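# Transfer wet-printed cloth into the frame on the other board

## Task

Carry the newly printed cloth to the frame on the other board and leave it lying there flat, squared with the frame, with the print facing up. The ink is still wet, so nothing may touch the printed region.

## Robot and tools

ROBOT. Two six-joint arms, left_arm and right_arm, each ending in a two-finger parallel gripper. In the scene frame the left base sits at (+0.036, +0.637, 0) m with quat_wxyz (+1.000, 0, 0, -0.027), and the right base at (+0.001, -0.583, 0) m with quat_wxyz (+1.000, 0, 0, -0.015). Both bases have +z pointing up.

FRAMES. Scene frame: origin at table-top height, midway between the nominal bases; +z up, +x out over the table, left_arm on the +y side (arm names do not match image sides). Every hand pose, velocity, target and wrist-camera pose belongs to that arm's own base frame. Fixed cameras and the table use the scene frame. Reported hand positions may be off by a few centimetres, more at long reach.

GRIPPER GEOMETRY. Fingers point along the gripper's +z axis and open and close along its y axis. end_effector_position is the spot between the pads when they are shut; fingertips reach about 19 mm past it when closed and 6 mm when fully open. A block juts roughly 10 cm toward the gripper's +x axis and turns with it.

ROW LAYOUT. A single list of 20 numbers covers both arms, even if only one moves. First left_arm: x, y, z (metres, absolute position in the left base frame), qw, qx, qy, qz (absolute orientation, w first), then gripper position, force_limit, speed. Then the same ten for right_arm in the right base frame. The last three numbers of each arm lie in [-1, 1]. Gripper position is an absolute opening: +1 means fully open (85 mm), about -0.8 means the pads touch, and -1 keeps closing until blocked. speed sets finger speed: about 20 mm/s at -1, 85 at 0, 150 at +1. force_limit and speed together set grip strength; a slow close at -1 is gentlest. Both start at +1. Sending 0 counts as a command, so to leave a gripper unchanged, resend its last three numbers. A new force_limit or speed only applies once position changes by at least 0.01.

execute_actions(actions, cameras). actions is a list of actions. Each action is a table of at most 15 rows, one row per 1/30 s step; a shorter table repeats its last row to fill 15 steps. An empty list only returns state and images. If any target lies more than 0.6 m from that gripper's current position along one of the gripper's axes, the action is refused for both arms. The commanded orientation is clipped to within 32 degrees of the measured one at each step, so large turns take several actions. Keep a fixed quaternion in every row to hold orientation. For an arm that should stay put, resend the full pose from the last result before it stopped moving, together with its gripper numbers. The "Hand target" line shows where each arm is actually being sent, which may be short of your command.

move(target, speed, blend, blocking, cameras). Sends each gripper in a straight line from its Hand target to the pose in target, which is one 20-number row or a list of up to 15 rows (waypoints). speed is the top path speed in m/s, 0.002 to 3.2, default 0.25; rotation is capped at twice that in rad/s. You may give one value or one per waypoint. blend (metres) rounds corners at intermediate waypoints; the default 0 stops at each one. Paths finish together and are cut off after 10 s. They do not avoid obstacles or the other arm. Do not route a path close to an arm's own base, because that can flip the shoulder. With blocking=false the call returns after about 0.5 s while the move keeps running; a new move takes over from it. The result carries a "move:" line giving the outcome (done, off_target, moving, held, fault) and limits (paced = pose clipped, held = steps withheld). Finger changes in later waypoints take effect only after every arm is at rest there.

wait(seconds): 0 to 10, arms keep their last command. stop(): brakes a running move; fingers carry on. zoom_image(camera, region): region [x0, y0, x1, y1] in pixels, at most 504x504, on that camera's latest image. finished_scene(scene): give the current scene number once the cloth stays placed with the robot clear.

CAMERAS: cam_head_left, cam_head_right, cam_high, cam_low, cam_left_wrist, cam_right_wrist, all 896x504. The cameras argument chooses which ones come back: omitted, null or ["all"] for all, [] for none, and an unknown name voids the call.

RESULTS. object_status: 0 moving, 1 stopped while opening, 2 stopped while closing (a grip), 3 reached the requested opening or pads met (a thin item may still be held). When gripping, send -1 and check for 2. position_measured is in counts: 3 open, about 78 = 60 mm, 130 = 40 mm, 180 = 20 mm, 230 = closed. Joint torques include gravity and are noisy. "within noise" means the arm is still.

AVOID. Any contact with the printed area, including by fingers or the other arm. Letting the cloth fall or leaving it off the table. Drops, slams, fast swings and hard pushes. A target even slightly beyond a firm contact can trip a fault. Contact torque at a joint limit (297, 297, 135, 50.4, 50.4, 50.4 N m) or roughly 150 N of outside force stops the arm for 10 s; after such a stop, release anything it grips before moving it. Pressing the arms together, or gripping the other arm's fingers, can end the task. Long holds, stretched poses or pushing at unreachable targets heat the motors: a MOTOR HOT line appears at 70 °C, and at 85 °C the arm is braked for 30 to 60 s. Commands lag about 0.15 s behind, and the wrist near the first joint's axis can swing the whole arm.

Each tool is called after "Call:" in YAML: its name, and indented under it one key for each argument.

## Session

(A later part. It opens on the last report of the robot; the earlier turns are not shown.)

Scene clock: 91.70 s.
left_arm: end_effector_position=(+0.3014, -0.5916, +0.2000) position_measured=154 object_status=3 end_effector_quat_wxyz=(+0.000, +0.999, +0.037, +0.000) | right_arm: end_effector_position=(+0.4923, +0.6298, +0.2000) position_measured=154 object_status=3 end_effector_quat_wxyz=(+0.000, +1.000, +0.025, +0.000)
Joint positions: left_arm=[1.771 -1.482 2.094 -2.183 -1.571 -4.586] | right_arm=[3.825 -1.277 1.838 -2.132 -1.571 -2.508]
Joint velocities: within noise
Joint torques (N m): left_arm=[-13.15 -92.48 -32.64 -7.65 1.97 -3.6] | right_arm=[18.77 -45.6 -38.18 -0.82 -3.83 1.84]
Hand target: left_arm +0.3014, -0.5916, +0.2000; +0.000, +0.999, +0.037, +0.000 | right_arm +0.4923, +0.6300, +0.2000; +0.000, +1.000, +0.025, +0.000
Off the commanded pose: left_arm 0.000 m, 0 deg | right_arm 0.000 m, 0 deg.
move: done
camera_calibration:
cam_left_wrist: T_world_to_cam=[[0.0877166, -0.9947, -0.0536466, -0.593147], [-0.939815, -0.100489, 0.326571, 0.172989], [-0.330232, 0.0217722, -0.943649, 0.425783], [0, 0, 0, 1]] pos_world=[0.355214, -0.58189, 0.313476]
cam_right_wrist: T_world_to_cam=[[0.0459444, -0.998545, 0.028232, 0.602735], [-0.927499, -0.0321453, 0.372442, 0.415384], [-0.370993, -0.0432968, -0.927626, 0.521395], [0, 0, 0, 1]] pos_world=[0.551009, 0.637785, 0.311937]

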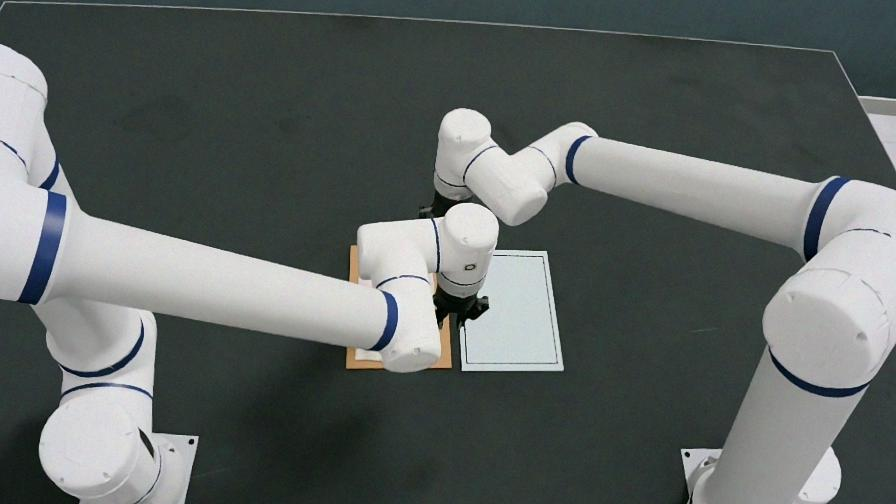

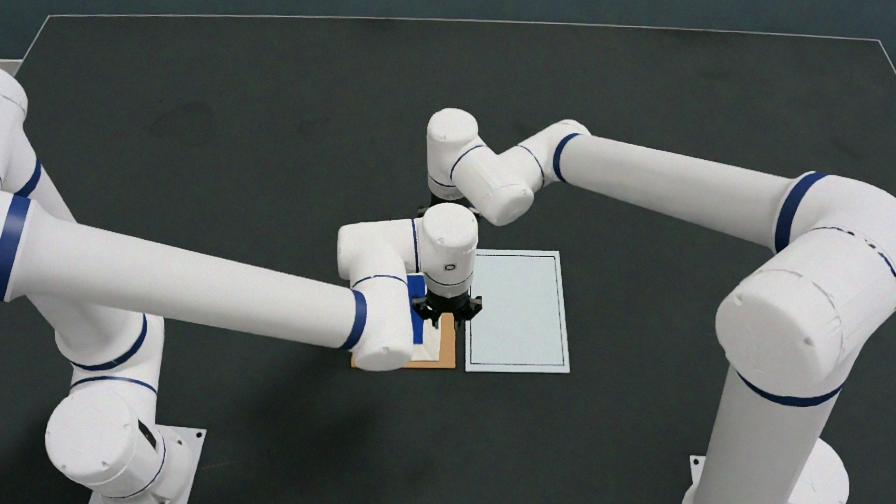

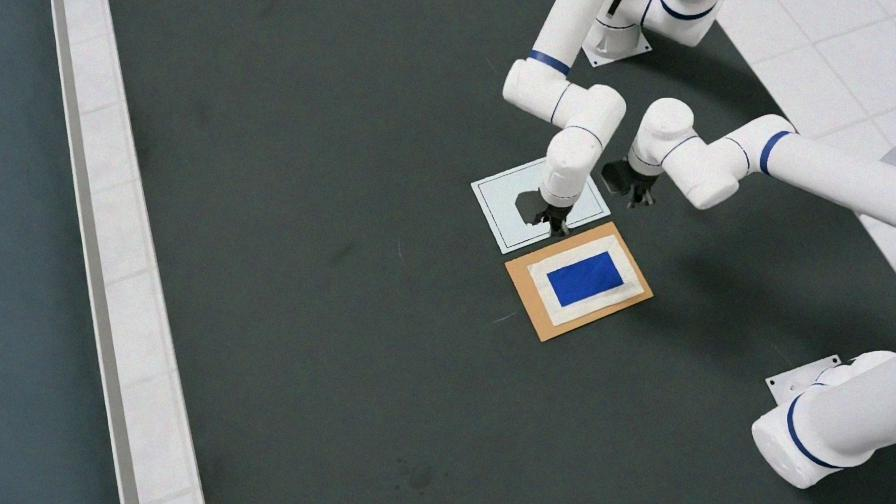

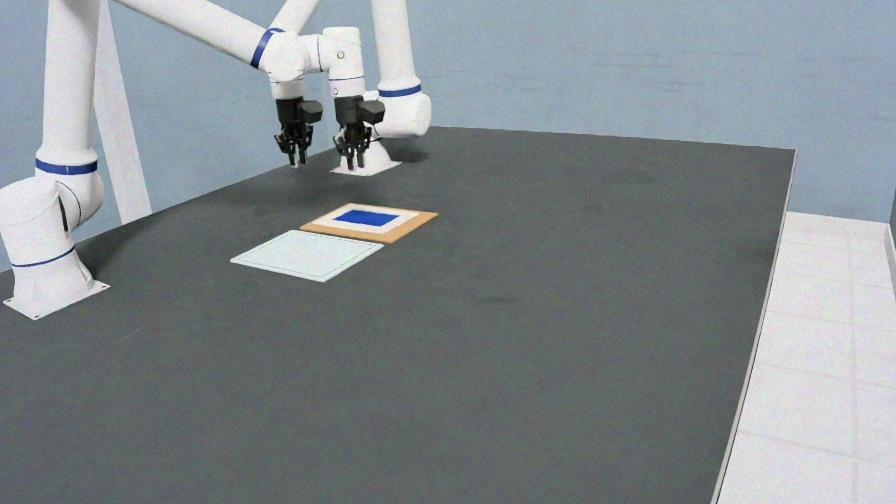

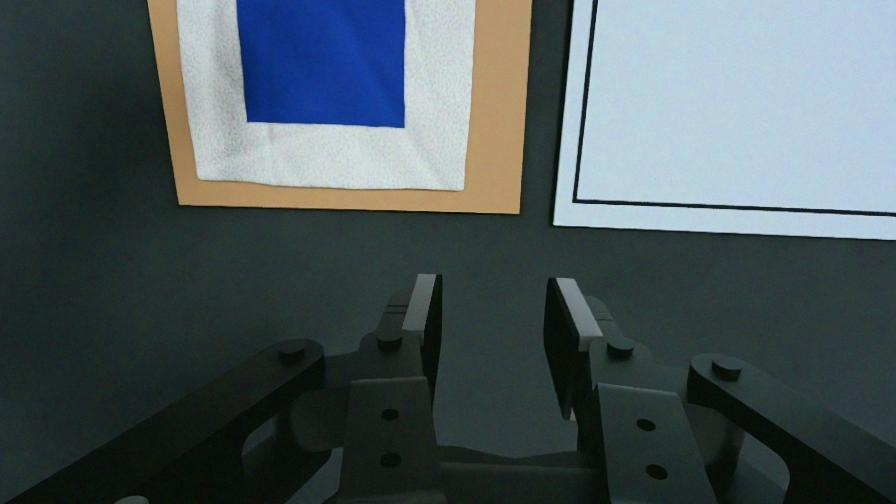

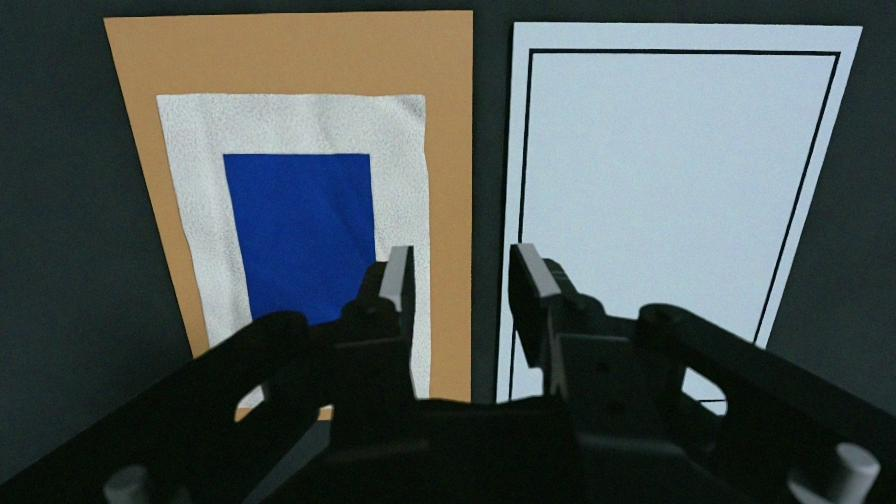

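Call:
move:
  target: [0.3085,-0.568,0.04,0,0.9993,0.037,0,-0.3,-1,-1,0.521,0.656,0.04,0,-0.9997,-0.025,0,-0.3,-1,-1]
  cameras: ["cam_low","cam_left_wrist","cam_right_wrist"]

Call:
zoom_image:
  camera: "cam_low"
  region: [220, 90, 460, 300]

Scene clock: 110.23 s.
left_arm: end_effector_position=(+0.3085, -0.5680, +0.0401) position_measured=167 object_status=3 end_effector_quat_wxyz=(+0.000, +0.999, +0.037, +0.000) | right_arm: end_effector_position=(+0.5210, +0.6560, +0.0401) position_measured=167 object_status=3 end_effector_quat_wxyz=(+0.000, +1.000, +0.025, +0.000)
Joint positions: left_arm=[1.79 -1.286 2.239 -2.524 -1.571 -4.567] | right_arm=[3.828 -1.055 1.856 -2.372 -1.571 -2.506]
Joint velocities: within noise
Joint torques (N m): left_arm=[11.01 -72.9 -20.27 -8.42 0.41 4.25] | right_arm=[22.43 -61.21 -33.63 -8.77 -1.94 2.49]
Hand target: left_arm +0.3085, -0.5680, +0.0400; +0.000, +0.999, +0.037, +0.000 | right_arm +0.5210, +0.6560, +0.0400; +0.000, +1.000, +0.025, +0.000
Off the commanded pose: left_arm 0.000 m, 0 deg | right_arm 0.000 m, 0 deg.
move: done
camera_calibration:
cam_left_wrist: T_world_to_cam=[[0.0877166, -0.9947, -0.0536466, -0.578873], [-0.939815, -0.100489, 0.326571, 0.234252], [-0.330232, 0.0217722, -0.943649, 0.276724], [0, 0, 0, 1]] pos_world=[0.362314, -0.55829, 0.153576]
cam_right_wrist: T_world_to_cam=[[0.0459444, -0.998545, 0.028232, 0.631993], [-0.927499, -0.0321453, 0.372442, 0.502395], [-0.370993, -0.0432968, -0.927626, 0.384845], [0, 0, 0, 1]] pos_world=[0.579709, 0.663885, 0.152037]
Images, in order (width x height): cam_low 896x504, cam_left_wrist 896x504, cam_right_wrist 896x504.

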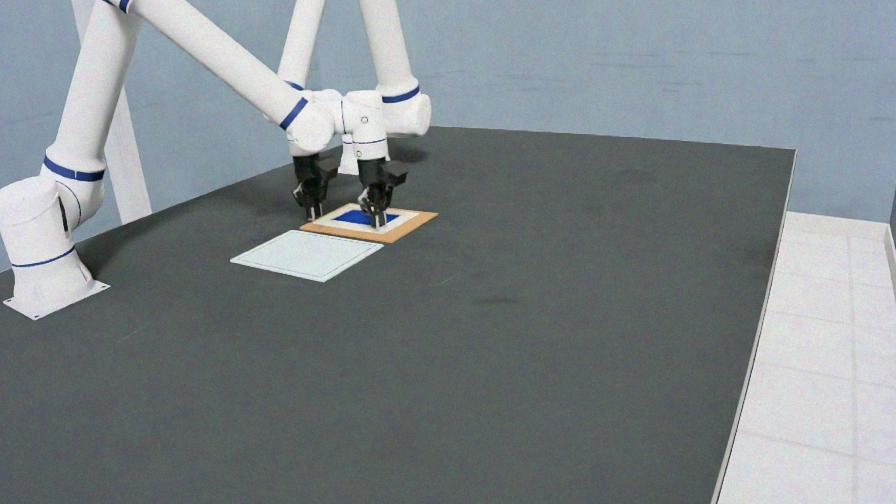

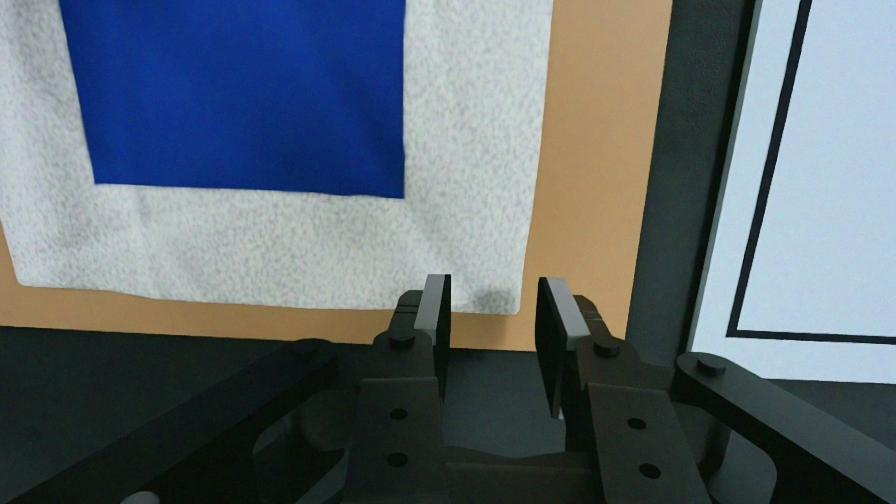

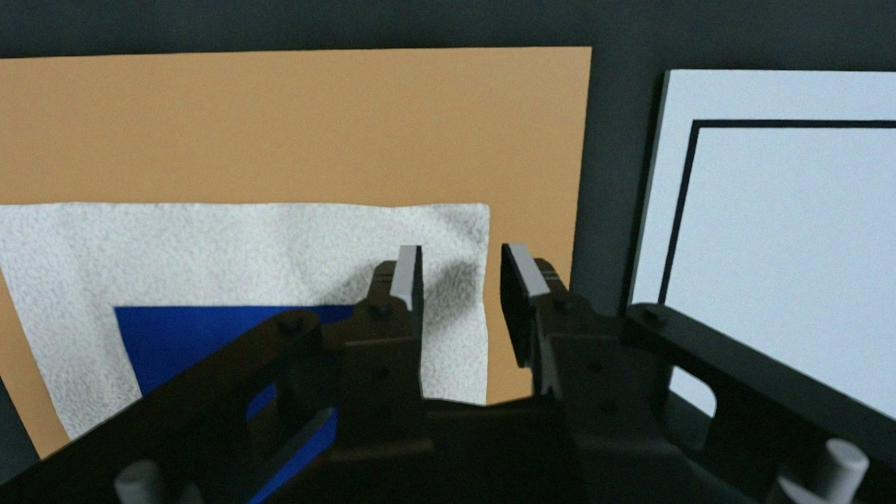

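Scaled by 2.100 from the camera's 896x504 image, which has a finer 1280x720 frame.

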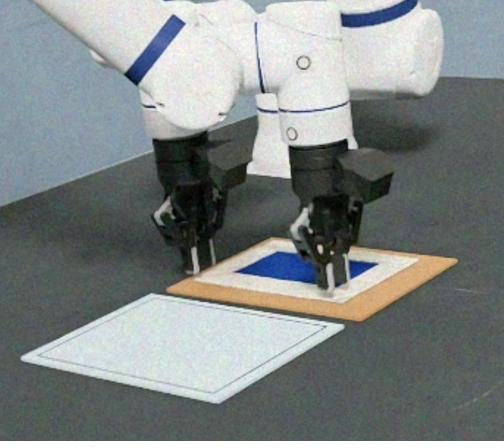

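Call:
move:
  target: [0.3085,-0.568,0.03,0,0.9993,0.037,0,-0.3,-1,-1,0.521,0.656,0.03,0,-0.9997,-0.025,0,-0.3,-1,-1]
  cameras: ["cam_low","cam_left_wrist","cam_right_wrist"]
  speed: 0.05

Call:
zoom_image:
  camera: "cam_low"
  region: [290, 170, 430, 260]

Call:
zoom_image:
  camera: "cam_right_wrist"
  region: [320, 180, 600, 340]

Call:
zoom_image:
  camera: "cam_left_wrist"
  region: [360, 200, 640, 360]

Scene clock: 120.27 s.
left_arm: end_effector_position=(+0.3085, -0.5680, +0.0301) position_measured=167 object_status=3 end_effector_quat_wxyz=(+0.000, +0.999, +0.037, +0.000) | right_arm: end_effector_position=(+0.5210, +0.6560, +0.0301) position_measured=167 object_status=3 end_effector_quat_wxyz=(+0.000, +1.000, +0.025, +0.000)
Joint positions: left_arm=[1.79 -1.269 2.243 -2.545 -1.571 -4.567] | right_arm=[3.828 -1.043 1.86 -2.388 -1.571 -2.506]
Joint velocities: within noise
Joint torques (N m): left_arm=[8.29 -72.89 -17.74 -7.89 -2.04 4.4] | right_arm=[18.22 -60.58 -20.49 -8.53 -1.84 1.97]
Hand target: left_arm +0.3085, -0.5680, +0.0300; +0.000, +0.999, +0.037, +0.000 | right_arm +0.5210, +0.6560, +0.0300; +0.000, +1.000, +0.025, +0.000
Off the commanded pose: left_arm 0.000 m, 0 deg | right_arm 0.000 m, 0 deg.
move: done
camera_calibration:
cam_left_wrist: T_world_to_cam=[[0.0877166, -0.9947, -0.0536466, -0.579409], [-0.939815, -0.100489, 0.326571, 0.237518], [-0.330232, 0.0217722, -0.943649, 0.267288], [0, 0, 0, 1]] pos_world=[0.362314, -0.55829, 0.143576]
cam_right_wrist: T_world_to_cam=[[0.0458518, -0.998548, 0.0282693, 0.632326], [-0.927503, -0.0320455, 0.37244, 0.506056], [-0.370993, -0.0432969, -0.927626, 0.375569], [0, 0, 0, 1]] pos_world=[0.579709, 0.663885, 0.142037]
Images, in order (width x height): cam_low 896x504, cam_left_wrist 896x504, cam_right_wrist 896x504.

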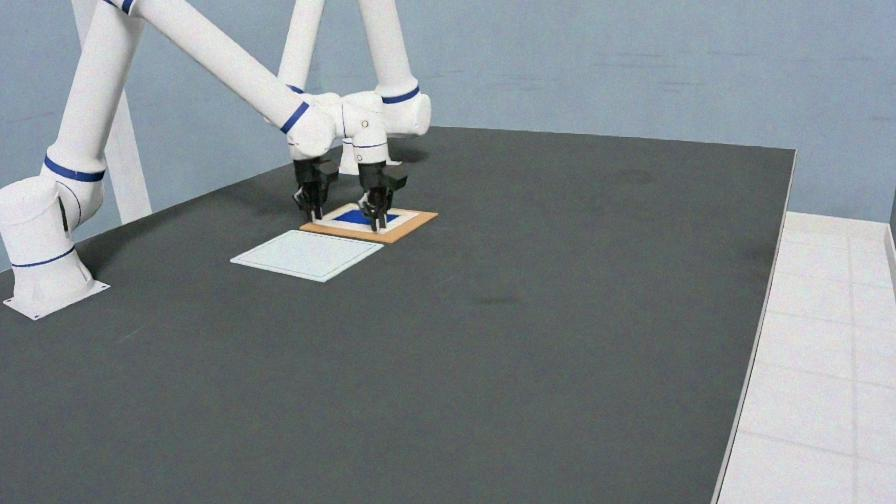

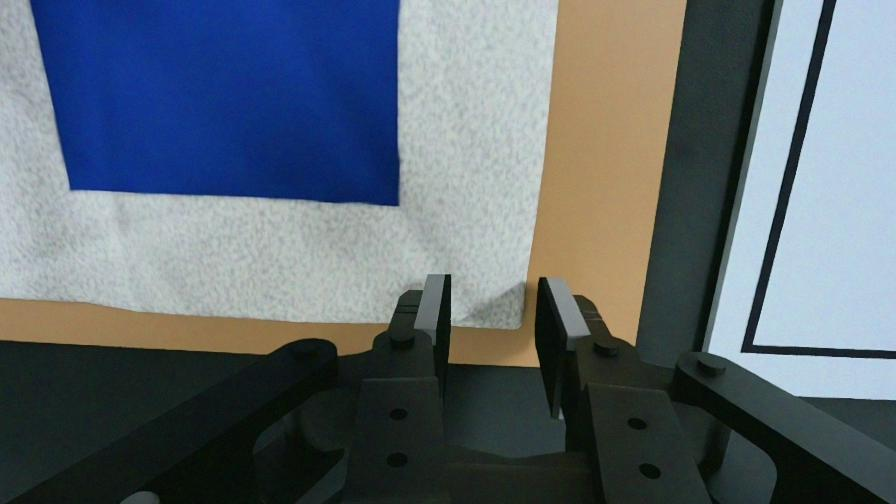

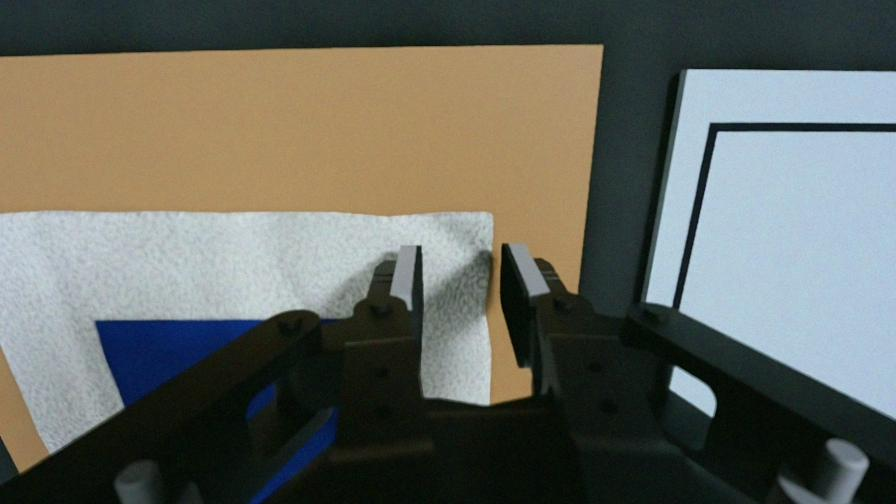

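Scaled by 3.600 from the camera's 896x504 image, which has a finer 1280x720 frame.

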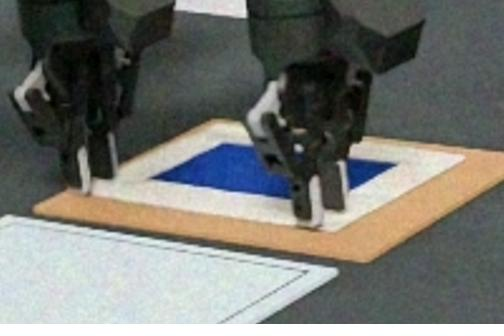

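Scaled by 1.800 from the camera's 896x504 image, which has a finer 1280x720 frame.

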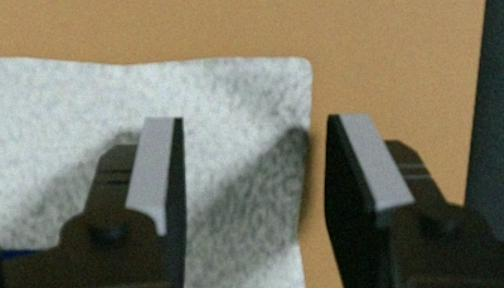

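Scaled by 1.800 from the camera's 896x504 image, which has a finer 1280x720 frame.

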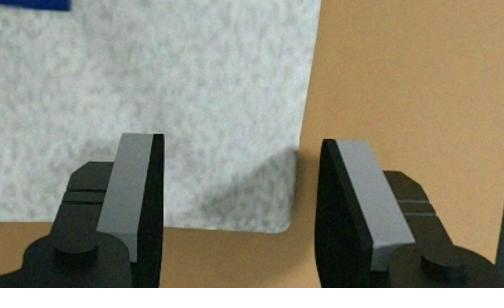

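Call:
move:
  target:
    - [0.3065,-0.568,0.028,0,0.9993,0.037,0,-0.3,-1,-1,0.525,0.6575,0.028,0,-0.9997,-0.025,0,-0.3,-1,-1]
    - [0.3065,-0.567,0.026,0,0.9993,0.037,0,-0.3,-1,-1,0.525,0.6575,0.026,0,-0.9997,-0.025,0,-0.3,-1,-1]
  cameras: ["cam_low","cam_left_wrist","cam_right_wrist"]
  speed: 0.02

Call:
zoom_image:
  camera: "cam_right_wrist"
  region: [320, 180, 600, 340]

Call:
zoom_image:
  camera: "cam_left_wrist"
  region: [360, 200, 640, 360]

Scene clock: 127.23 s.
left_arm: end_effector_position=(+0.3066, -0.5672, +0.0263) position_measured=167 object_status=3 end_effector_quat_wxyz=(+0.000, +0.999, +0.037, +0.000) | right_arm: end_effector_position=(+0.5250, +0.6575, +0.0261) position_measured=167 object_status=3 end_effector_quat_wxyz=(+0.000, +1.000, +0.025, +0.000)
Joint positions: left_arm=[1.787 -1.264 2.248 -2.555 -1.571 -4.57] | right_arm=[3.826 -1.033 1.853 -2.391 -1.571 -2.507]
Joint velocities: within noise
Joint torques (N m): left_arm=[-9.94 -34.35 -0.91 -2.54 -2.22 -3.4] | right_arm=[-13.34 -60.3 -32.35 -8.33 -1.71 -2.76]
Hand target: left_arm +0.3065, -0.5670, +0.0260; +0.000, +0.999, +0.037, +0.000 | right_arm +0.5250, +0.6575, +0.0260; +0.000, +1.000, +0.025, +0.000
Off the commanded pose: left_arm 0.000 m, 0 deg | right_arm 0.000 m, 0 deg.
move: done
camera_calibration:
cam_left_wrist: T_world_to_cam=[[0.0876906, -0.994732, -0.0530981, -0.578726], [-0.939858, -0.100282, 0.326511, 0.237099], [-0.330116, 0.0212727, -0.943701, 0.262711], [0, 0, 0, 1]] pos_world=[0.360314, -0.557489, 0.139776]
cam_right_wrist: T_world_to_cam=[[0.0458518, -0.998548, 0.0282693, 0.633756], [-0.927503, -0.0320455, 0.37244, 0.511341], [-0.370993, -0.0432969, -0.927626, 0.373315], [0, 0, 0, 1]] pos_world=[0.583709, 0.665385, 0.137937]
Images, in order (width x height): cam_low 896x504, cam_left_wrist 896x504, cam_right_wrist 896x504.

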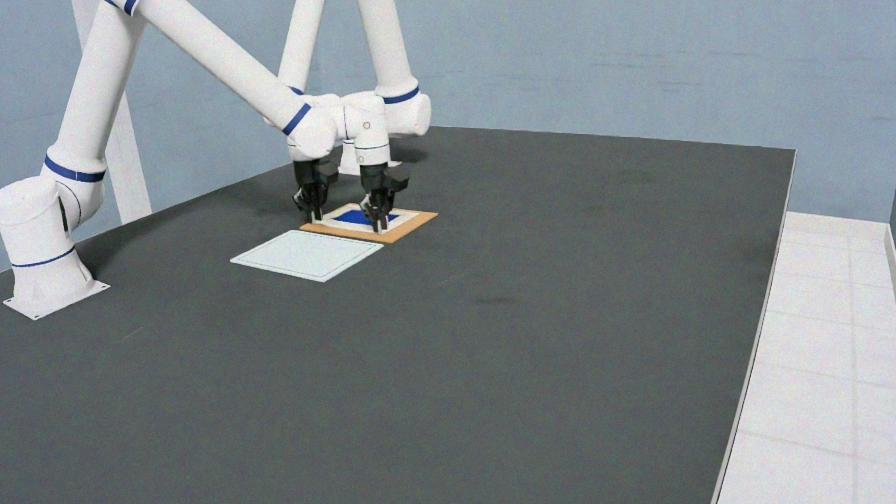

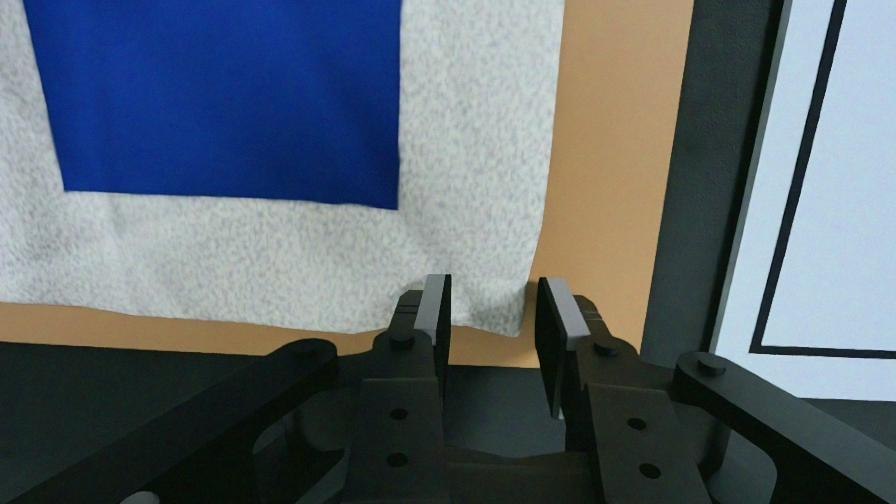

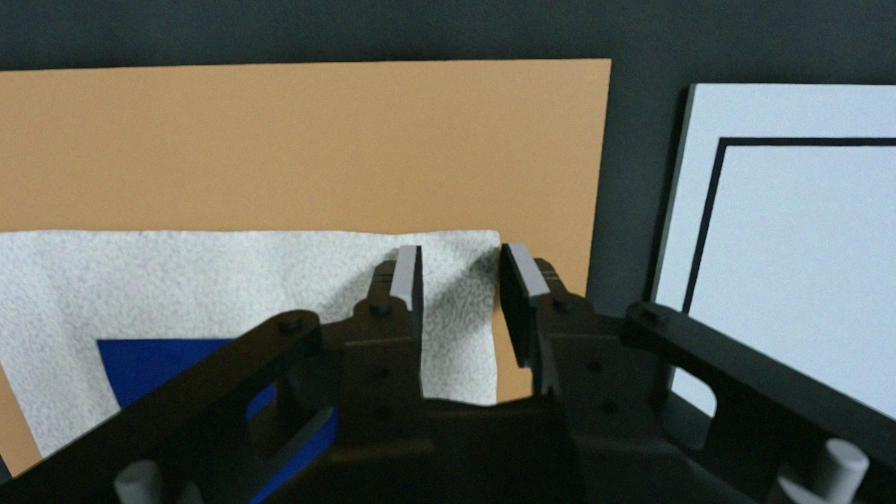

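Scaled by 1.800 from the camera's 896x504 image, which has a finer 1280x720 frame.

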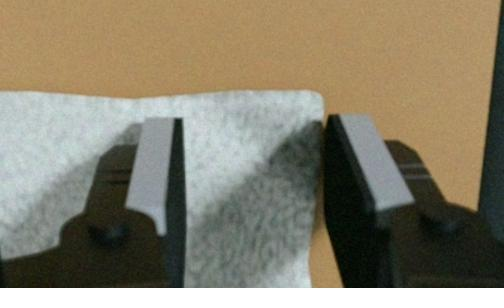

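Scaled by 1.800 from the camera's 896x504 image, which has a finer 1280x720 frame.

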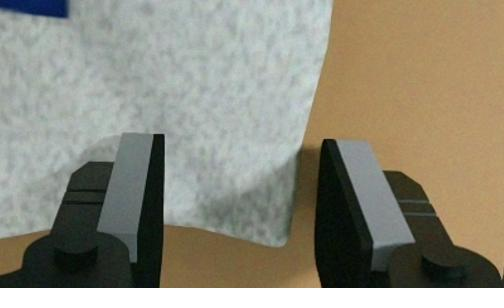

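Call:
move:
  target:
    - [0.3065,-0.567,0.0262,0,0.9993,0.037,0,-0.3,-1,-1,0.525,0.6575,0.0245,0,-0.9997,-0.025,0,-0.3,-1,-1]
    - [0.3065,-0.567,0.0258,0,0.9993,0.037,0,-1,-1,-1,0.525,0.6575,0.0245,0,-0.9997,-0.025,0,-0.3,-1,-1]
  cameras: ["cam_low","cam_left_wrist","cam_right_wrist"]
  speed: 0.02

Call:
zoom_image:
  camera: "cam_right_wrist"
  region: [320, 180, 600, 340]

Call:
zoom_image:
  camera: "cam_left_wrist"
  region: [360, 200, 640, 360]

Scene clock: 133.93 s.
left_arm: end_effector_position=(+0.3065, -0.5670, +0.0258) position_measured=220 object_status=0 end_effector_quat_wxyz=(+0.000, +0.999, +0.037, +0.000) | right_arm: end_effector_position=(+0.5250, +0.6575, +0.0245) position_measured=167 object_status=3 end_effector_quat_wxyz=(+0.000, +1.000, +0.025, +0.000)
Joint positions: left_arm=[1.787 -1.264 2.249 -2.556 -1.571 -4.57] | right_arm=[3.826 -1.031 1.854 -2.393 -1.571 -2.507]
Joint velocities: within noise
Joint torques (N m): left_arm=[-12.21 2.57 -1.44 -1.58 -0.8 -1.68] | right_arm=[-10.46 -43.65 -11.45 -4.77 -1.4 -2.36]
Hand target: left_arm +0.3065, -0.5670, +0.0258; +0.000, +0.999, +0.037, +0.000 | right_arm +0.5250, +0.6575, +0.0245; +0.000, +1.000, +0.025, +0.000
Off the commanded pose: left_arm 0.000 m, 0 deg | right_arm 0.000 m, 0 deg.
move: done
camera_calibration:
cam_left_wrist: T_world_to_cam=[[0.0877166, -0.9947, -0.0536466, -0.57837], [-0.939815, -0.100489, 0.326571, 0.237153], [-0.330232, 0.0217722, -0.943649, 0.262546], [0, 0, 0, 1]] pos_world=[0.360314, -0.55719, 0.139276]
cam_right_wrist: T_world_to_cam=[[0.0458518, -0.998548, 0.0282693, 0.633798], [-0.927503, -0.0320455, 0.37244, 0.5119], [-0.370993, -0.0432969, -0.927626, 0.371923], [0, 0, 0, 1]] pos_world=[0.583709, 0.665385, 0.136437]
Images, in order (width x height): cam_low 896x504, cam_left_wrist 896x504, cam_right_wrist 896x504.

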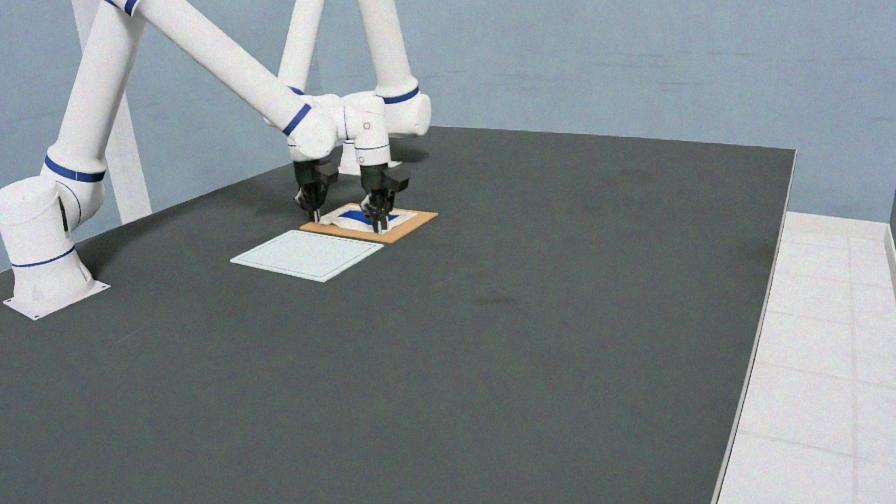

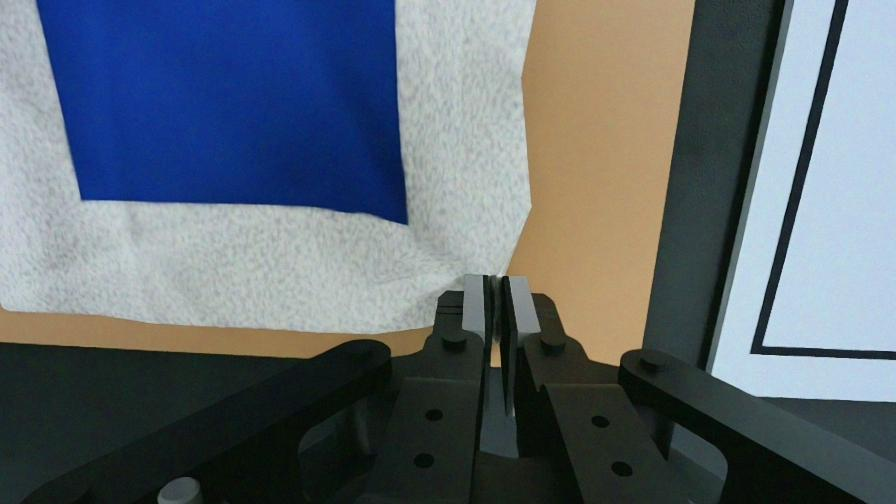

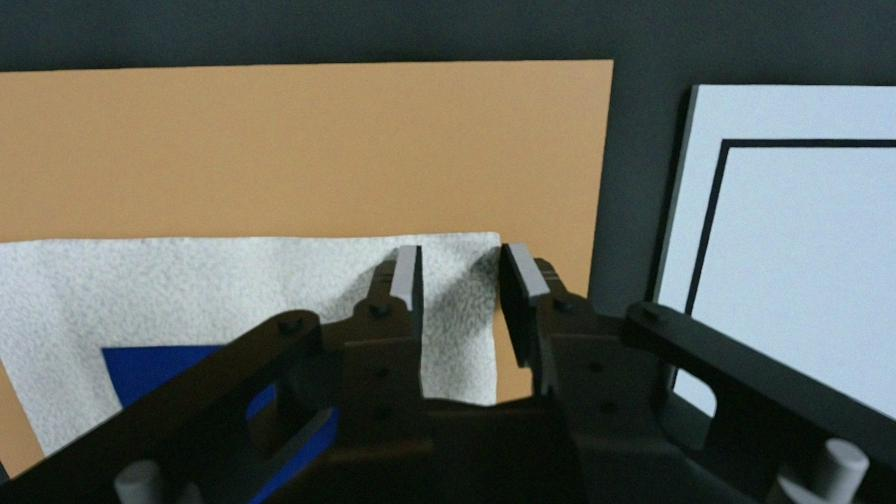

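Scaled by 1.800 from the camera's 896x504 image, which has a finer 1280x720 frame.

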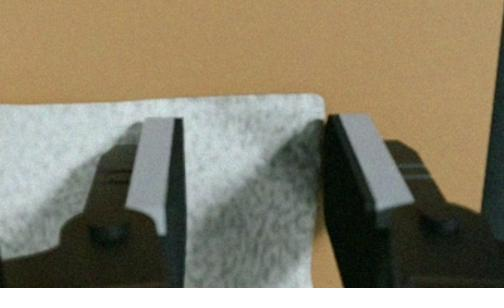

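Scaled by 1.800 from the camera's 896x504 image, which has a finer 1280x720 frame.

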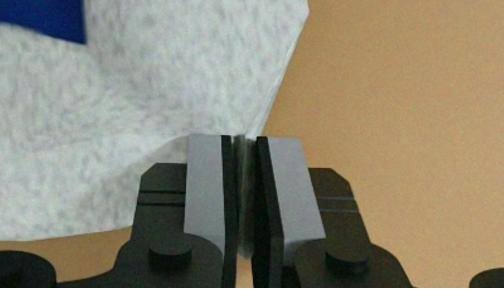

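Call:
move:
  target:
    - [0.3065,-0.567,0.0258,0,0.9993,0.037,0,-1,-1,-1,0.524,0.6575,0.0225,0,-0.9997,-0.025,0,-0.3,-1,-1]
    - [0.3065,-0.567,0.0258,0,0.9993,0.037,0,-1,-1,-1,0.524,0.6575,0.0225,0,-0.9997,-0.025,0,-1,-1,-1]
  cameras: ["cam_low","cam_left_wrist","cam_right_wrist"]
  speed: 0.02

Call:
zoom_image:
  camera: "cam_right_wrist"
  region: [320, 180, 600, 340]

Scene clock: 139.17 s.
left_arm: end_effector_position=(+0.3065, -0.5670, +0.0258) position_measured=220 object_status=2 end_effector_quat_wxyz=(+0.000, +0.999, +0.037, +0.000) | right_arm: end_effector_position=(+0.5240, +0.6576, +0.0226) position_measured=196 object_status=0 end_effector_quat_wxyz=(+0.000, +1.000, +0.025, +0.000)
Joint positions: left_arm=[1.787 -1.264 2.249 -2.556 -1.571 -4.57] | right_arm=[3.827 -1.03 1.856 -2.397 -1.571 -2.506]
Joint velocities: within noise
Joint torques (N m): left_arm=[-7.33 4.04 -5.48 -2.2 -0.24 -0.09] | right_arm=[-3.98 14.17 21.85 11.3 -1.43 2.57]
Hand target: left_arm +0.3065, -0.5670, +0.0258; +0.000, +0.999, +0.037, +0.000 | right_arm +0.5240, +0.6575, +0.0225; +0.000, +1.000, +0.025, +0.000
Off the commanded pose: left_arm 0.000 m, 0 deg | right_arm 0.000 m, 0 deg.
move: done
camera_calibration:
cam_left_wrist: T_world_to_cam=[[0.0877166, -0.9947, -0.0536466, -0.57847], [-0.939815, -0.100489, 0.326571, 0.237143], [-0.330232, 0.0217722, -0.943649, 0.262548], [0, 0, 0, 1]] pos_world=[0.360314, -0.55729, 0.139276]
cam_right_wrist: T_world_to_cam=[[0.0459013, -0.998549, 0.028144, 0.633989], [-0.927548, -0.0321437, 0.372318, 0.511829], [-0.370874, -0.0431948, -0.927678, 0.369571], [0, 0, 0, 1]] pos_world=[0.582709, 0.665485, 0.134436]
Images, in order (width x height): cam_low 896x504, cam_left_wrist 896x504, cam_right_wrist 896x504.

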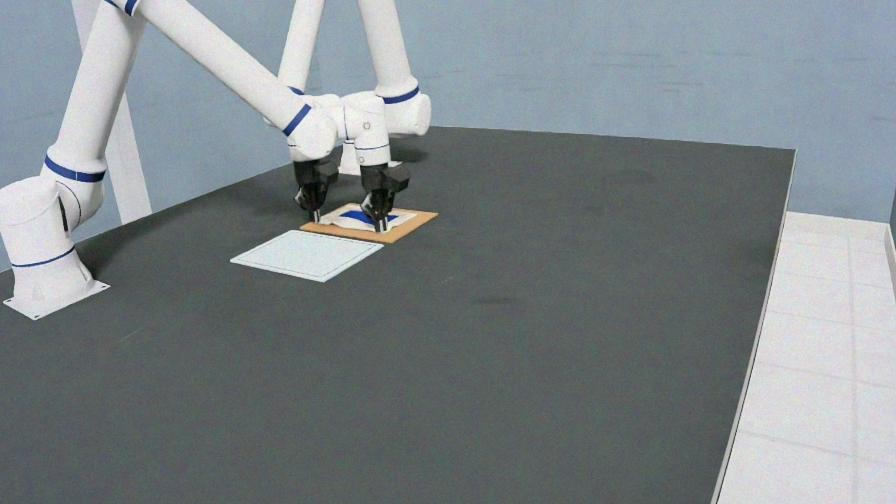

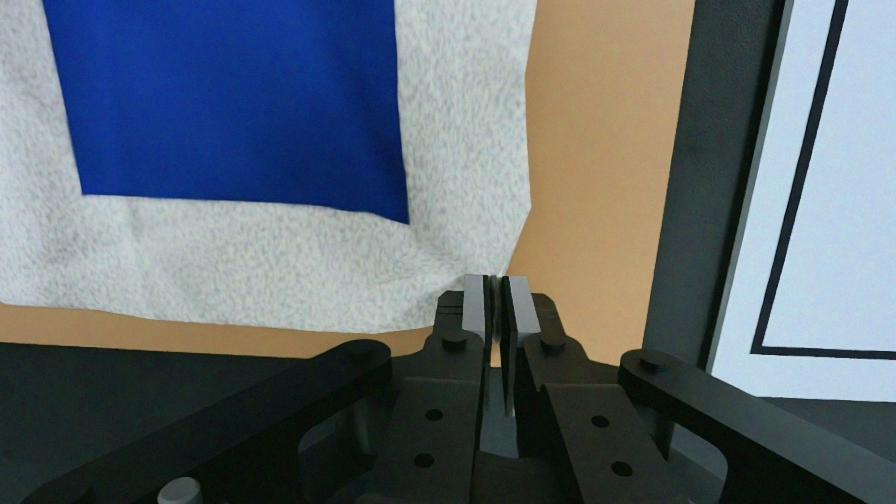

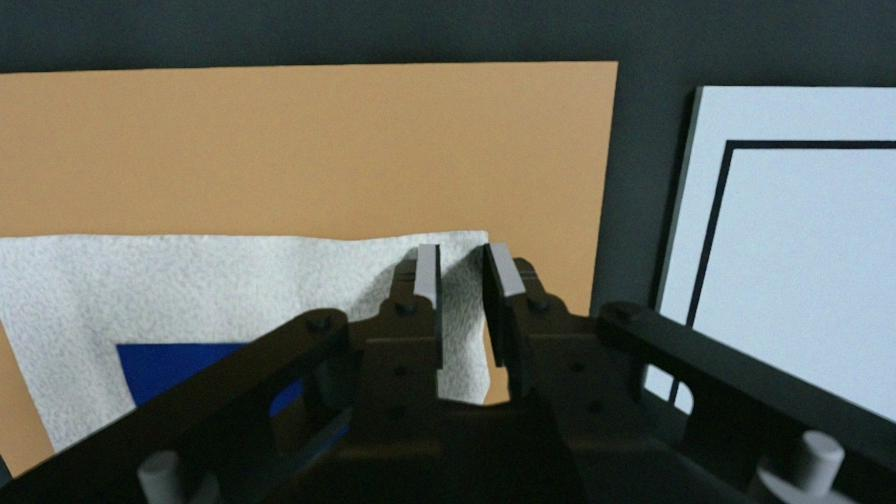

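Scaled by 1.800 from the camera's 896x504 image, which has a finer 1280x720 frame.

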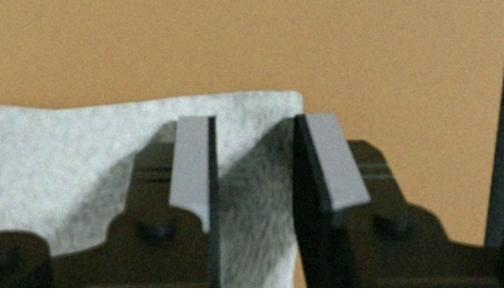

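Call:
wait:
  seconds: 0.5
  cameras: ["cam_low","cam_left_wrist","cam_right_wrist"]

Call:
zoom_image:
  camera: "cam_right_wrist"
  region: [320, 180, 600, 340]

Scene clock: 141.57 s.
left_arm: end_effector_position=(+0.3065, -0.5670, +0.0258) position_measured=220 object_status=2 end_effector_quat_wxyz=(+0.000, +0.999, +0.037, +0.000) | right_arm: end_effector_position=(+0.5240, +0.6575, +0.0225) position_measured=196 object_status=2 end_effector_quat_wxyz=(+0.000, +1.000, +0.025, +0.000)
Joint positions: left_arm=[1.787 -1.264 2.249 -2.556 -1.571 -4.57] | right_arm=[3.827 -1.03 1.856 -2.397 -1.571 -2.506]
Joint velocities: within noise
Joint torques (N m): left_arm=[-6.93 4.03 -4.5 -1.74 0.88 1.45] | right_arm=[-22.42 19.25 24.89 13.51 -1.42 1.58]
Hand target: left_arm +0.3065, -0.5670, +0.0258; +0.000, +0.999, +0.037, +0.000 | right_arm +0.5240, +0.6575, +0.0225; +0.000, +1.000, +0.025, +0.000
Tool commands: left_gripper/position=-1.0 left_gripper/force_limit=-1.0 left_gripper/speed=-1.0 right_gripper/position=-1.0 right_gripper/force_limit=-1.0 right_gripper/speed=-1.0
Off the commanded pose: left_arm 0.000 m, 0 deg | right_arm 0.000 m, 0 deg.
wait: 0.50 s; at rest from the start
camera_calibration:
cam_left_wrist: T_world_to_cam=[[0.0877166, -0.9947, -0.0536466, -0.57847], [-0.939815, -0.100489, 0.326571, 0.237143], [-0.330232, 0.0217722, -0.943649, 0.262548], [0, 0, 0, 1]] pos_world=[0.360314, -0.55729, 0.139276]
cam_right_wrist: T_world_to_cam=[[0.0458518, -0.998548, 0.0282693, 0.633904], [-0.927503, -0.0320455, 0.37244, 0.511755], [-0.370993, -0.0432969, -0.927626, 0.369604], [0, 0, 0, 1]] pos_world=[0.582709, 0.665385, 0.134337]
Images, in order (width x height): cam_low 896x504, cam_left_wrist 896x504, cam_right_wrist 896x504.

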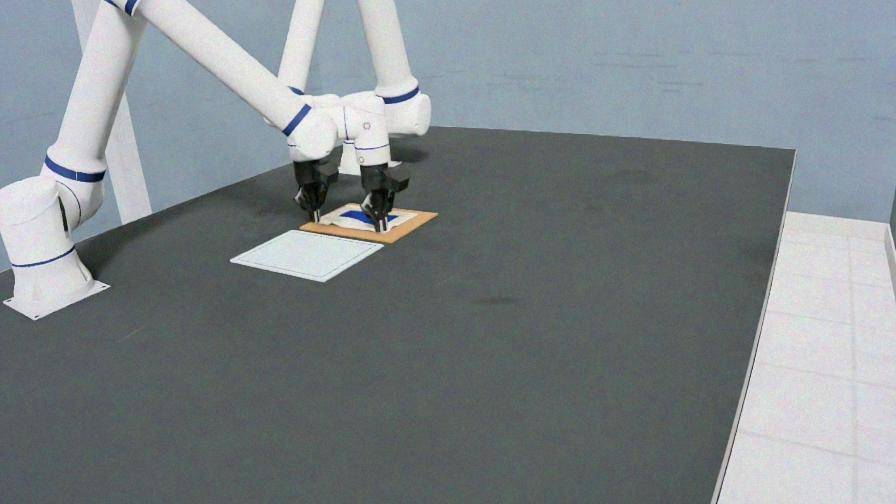

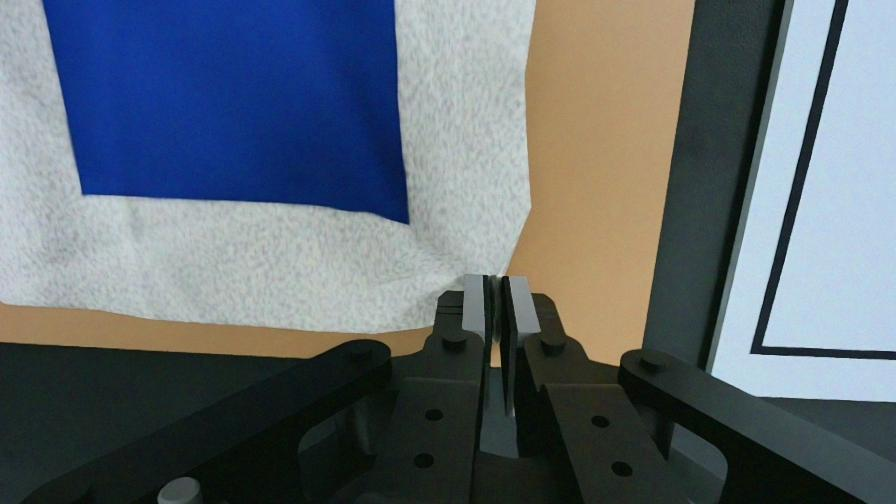

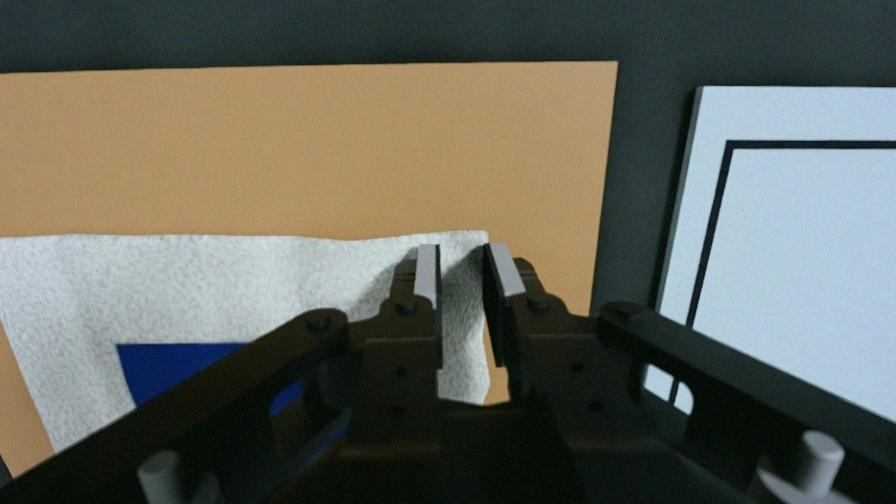

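Scaled by 1.800 from the camera's 896x504 image, which has a finer 1280x720 frame.

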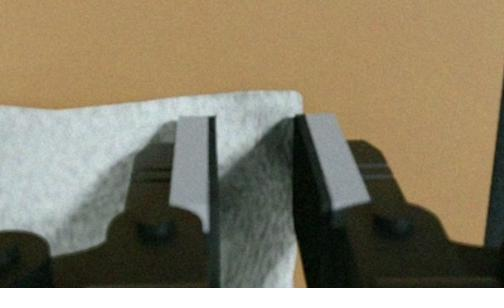

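Call:
move:
  target:
    - [0.3065,-0.567,0.0258,0,0.9993,0.037,0,-1,-1,-1,0.524,0.6575,0.0237,0,-0.9997,-0.025,0,-1,-1,-1]
    - [0.3065,-0.567,0.0258,0,0.9993,0.037,0,-1,-1,-1,0.524,0.6575,0.0237,0,-0.9997,-0.025,0,-0.97,-1,-1]
  cameras: ["cam_low","cam_right_wrist"]
  speed: 0.02

Call:
zoom_image:
  camera: "cam_right_wrist"
  region: [320, 180, 600, 340]

Scene clock: 147.77 s.
left_arm: end_effector_position=(+0.3065, -0.5670, +0.0258) position_measured=220 object_status=2 end_effector_quat_wxyz=(+0.000, +0.999, +0.037, +0.000) | right_arm: end_effector_position=(+0.5240, +0.6575, +0.0237) position_measured=231 object_status=3 end_effector_quat_wxyz=(+0.000, +1.000, +0.025, +0.000)
Joint positions: left_arm=[1.787 -1.264 2.249 -2.556 -1.571 -4.57] | right_arm=[3.827 -1.031 1.855 -2.395 -1.571 -2.506]
Joint velocities: within noise
Joint torques (N m): left_arm=[-5.02 4.9 -6.28 -0.74 1.12 2.53] | right_arm=[4.18 -41.27 -2.72 4.62 -1.51 0.74]
Hand target: left_arm +0.3065, -0.5670, +0.0258; +0.000, +0.999, +0.037, +0.000 | right_arm +0.5240, +0.6575, +0.0237; +0.000, +1.000, +0.025, +0.000
Off the commanded pose: left_arm 0.000 m, 0 deg | right_arm 0.000 m, 0 deg.
move: done
camera_calibration:
cam_right_wrist: T_world_to_cam=[[0.0458541, -0.998548, 0.0282684, 0.633865], [-0.927503, -0.0320481, 0.37244, 0.511272], [-0.370993, -0.0432969, -0.927626, 0.37081], [0, 0, 0, 1]] pos_world=[0.582709, 0.665385, 0.135637]
Images, in order (width x height): cam_low 896x504, cam_right_wrist 896x504.

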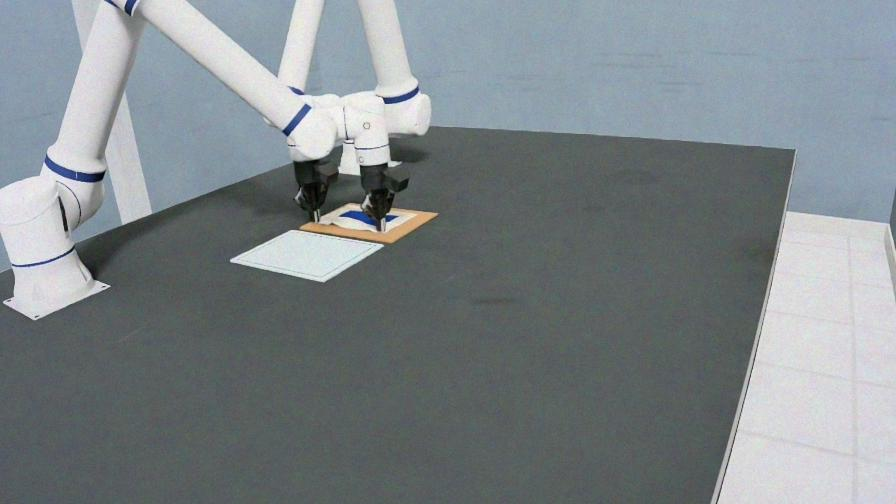

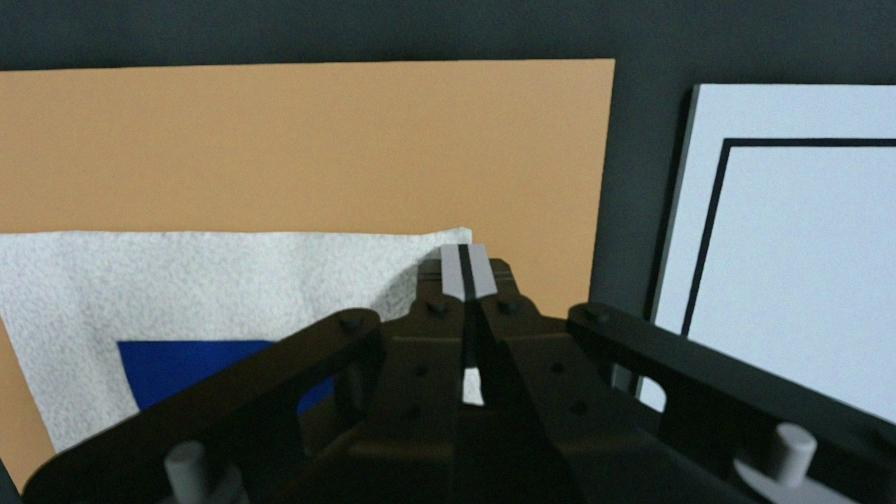

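Scaled by 1.800 from the camera's 896x504 image, which has a finer 1280x720 frame.

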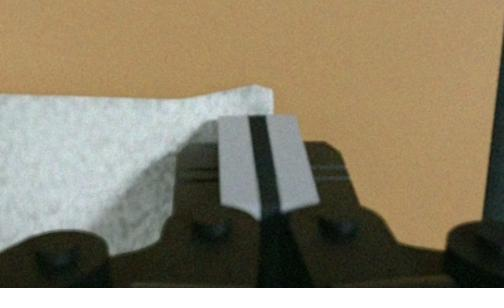

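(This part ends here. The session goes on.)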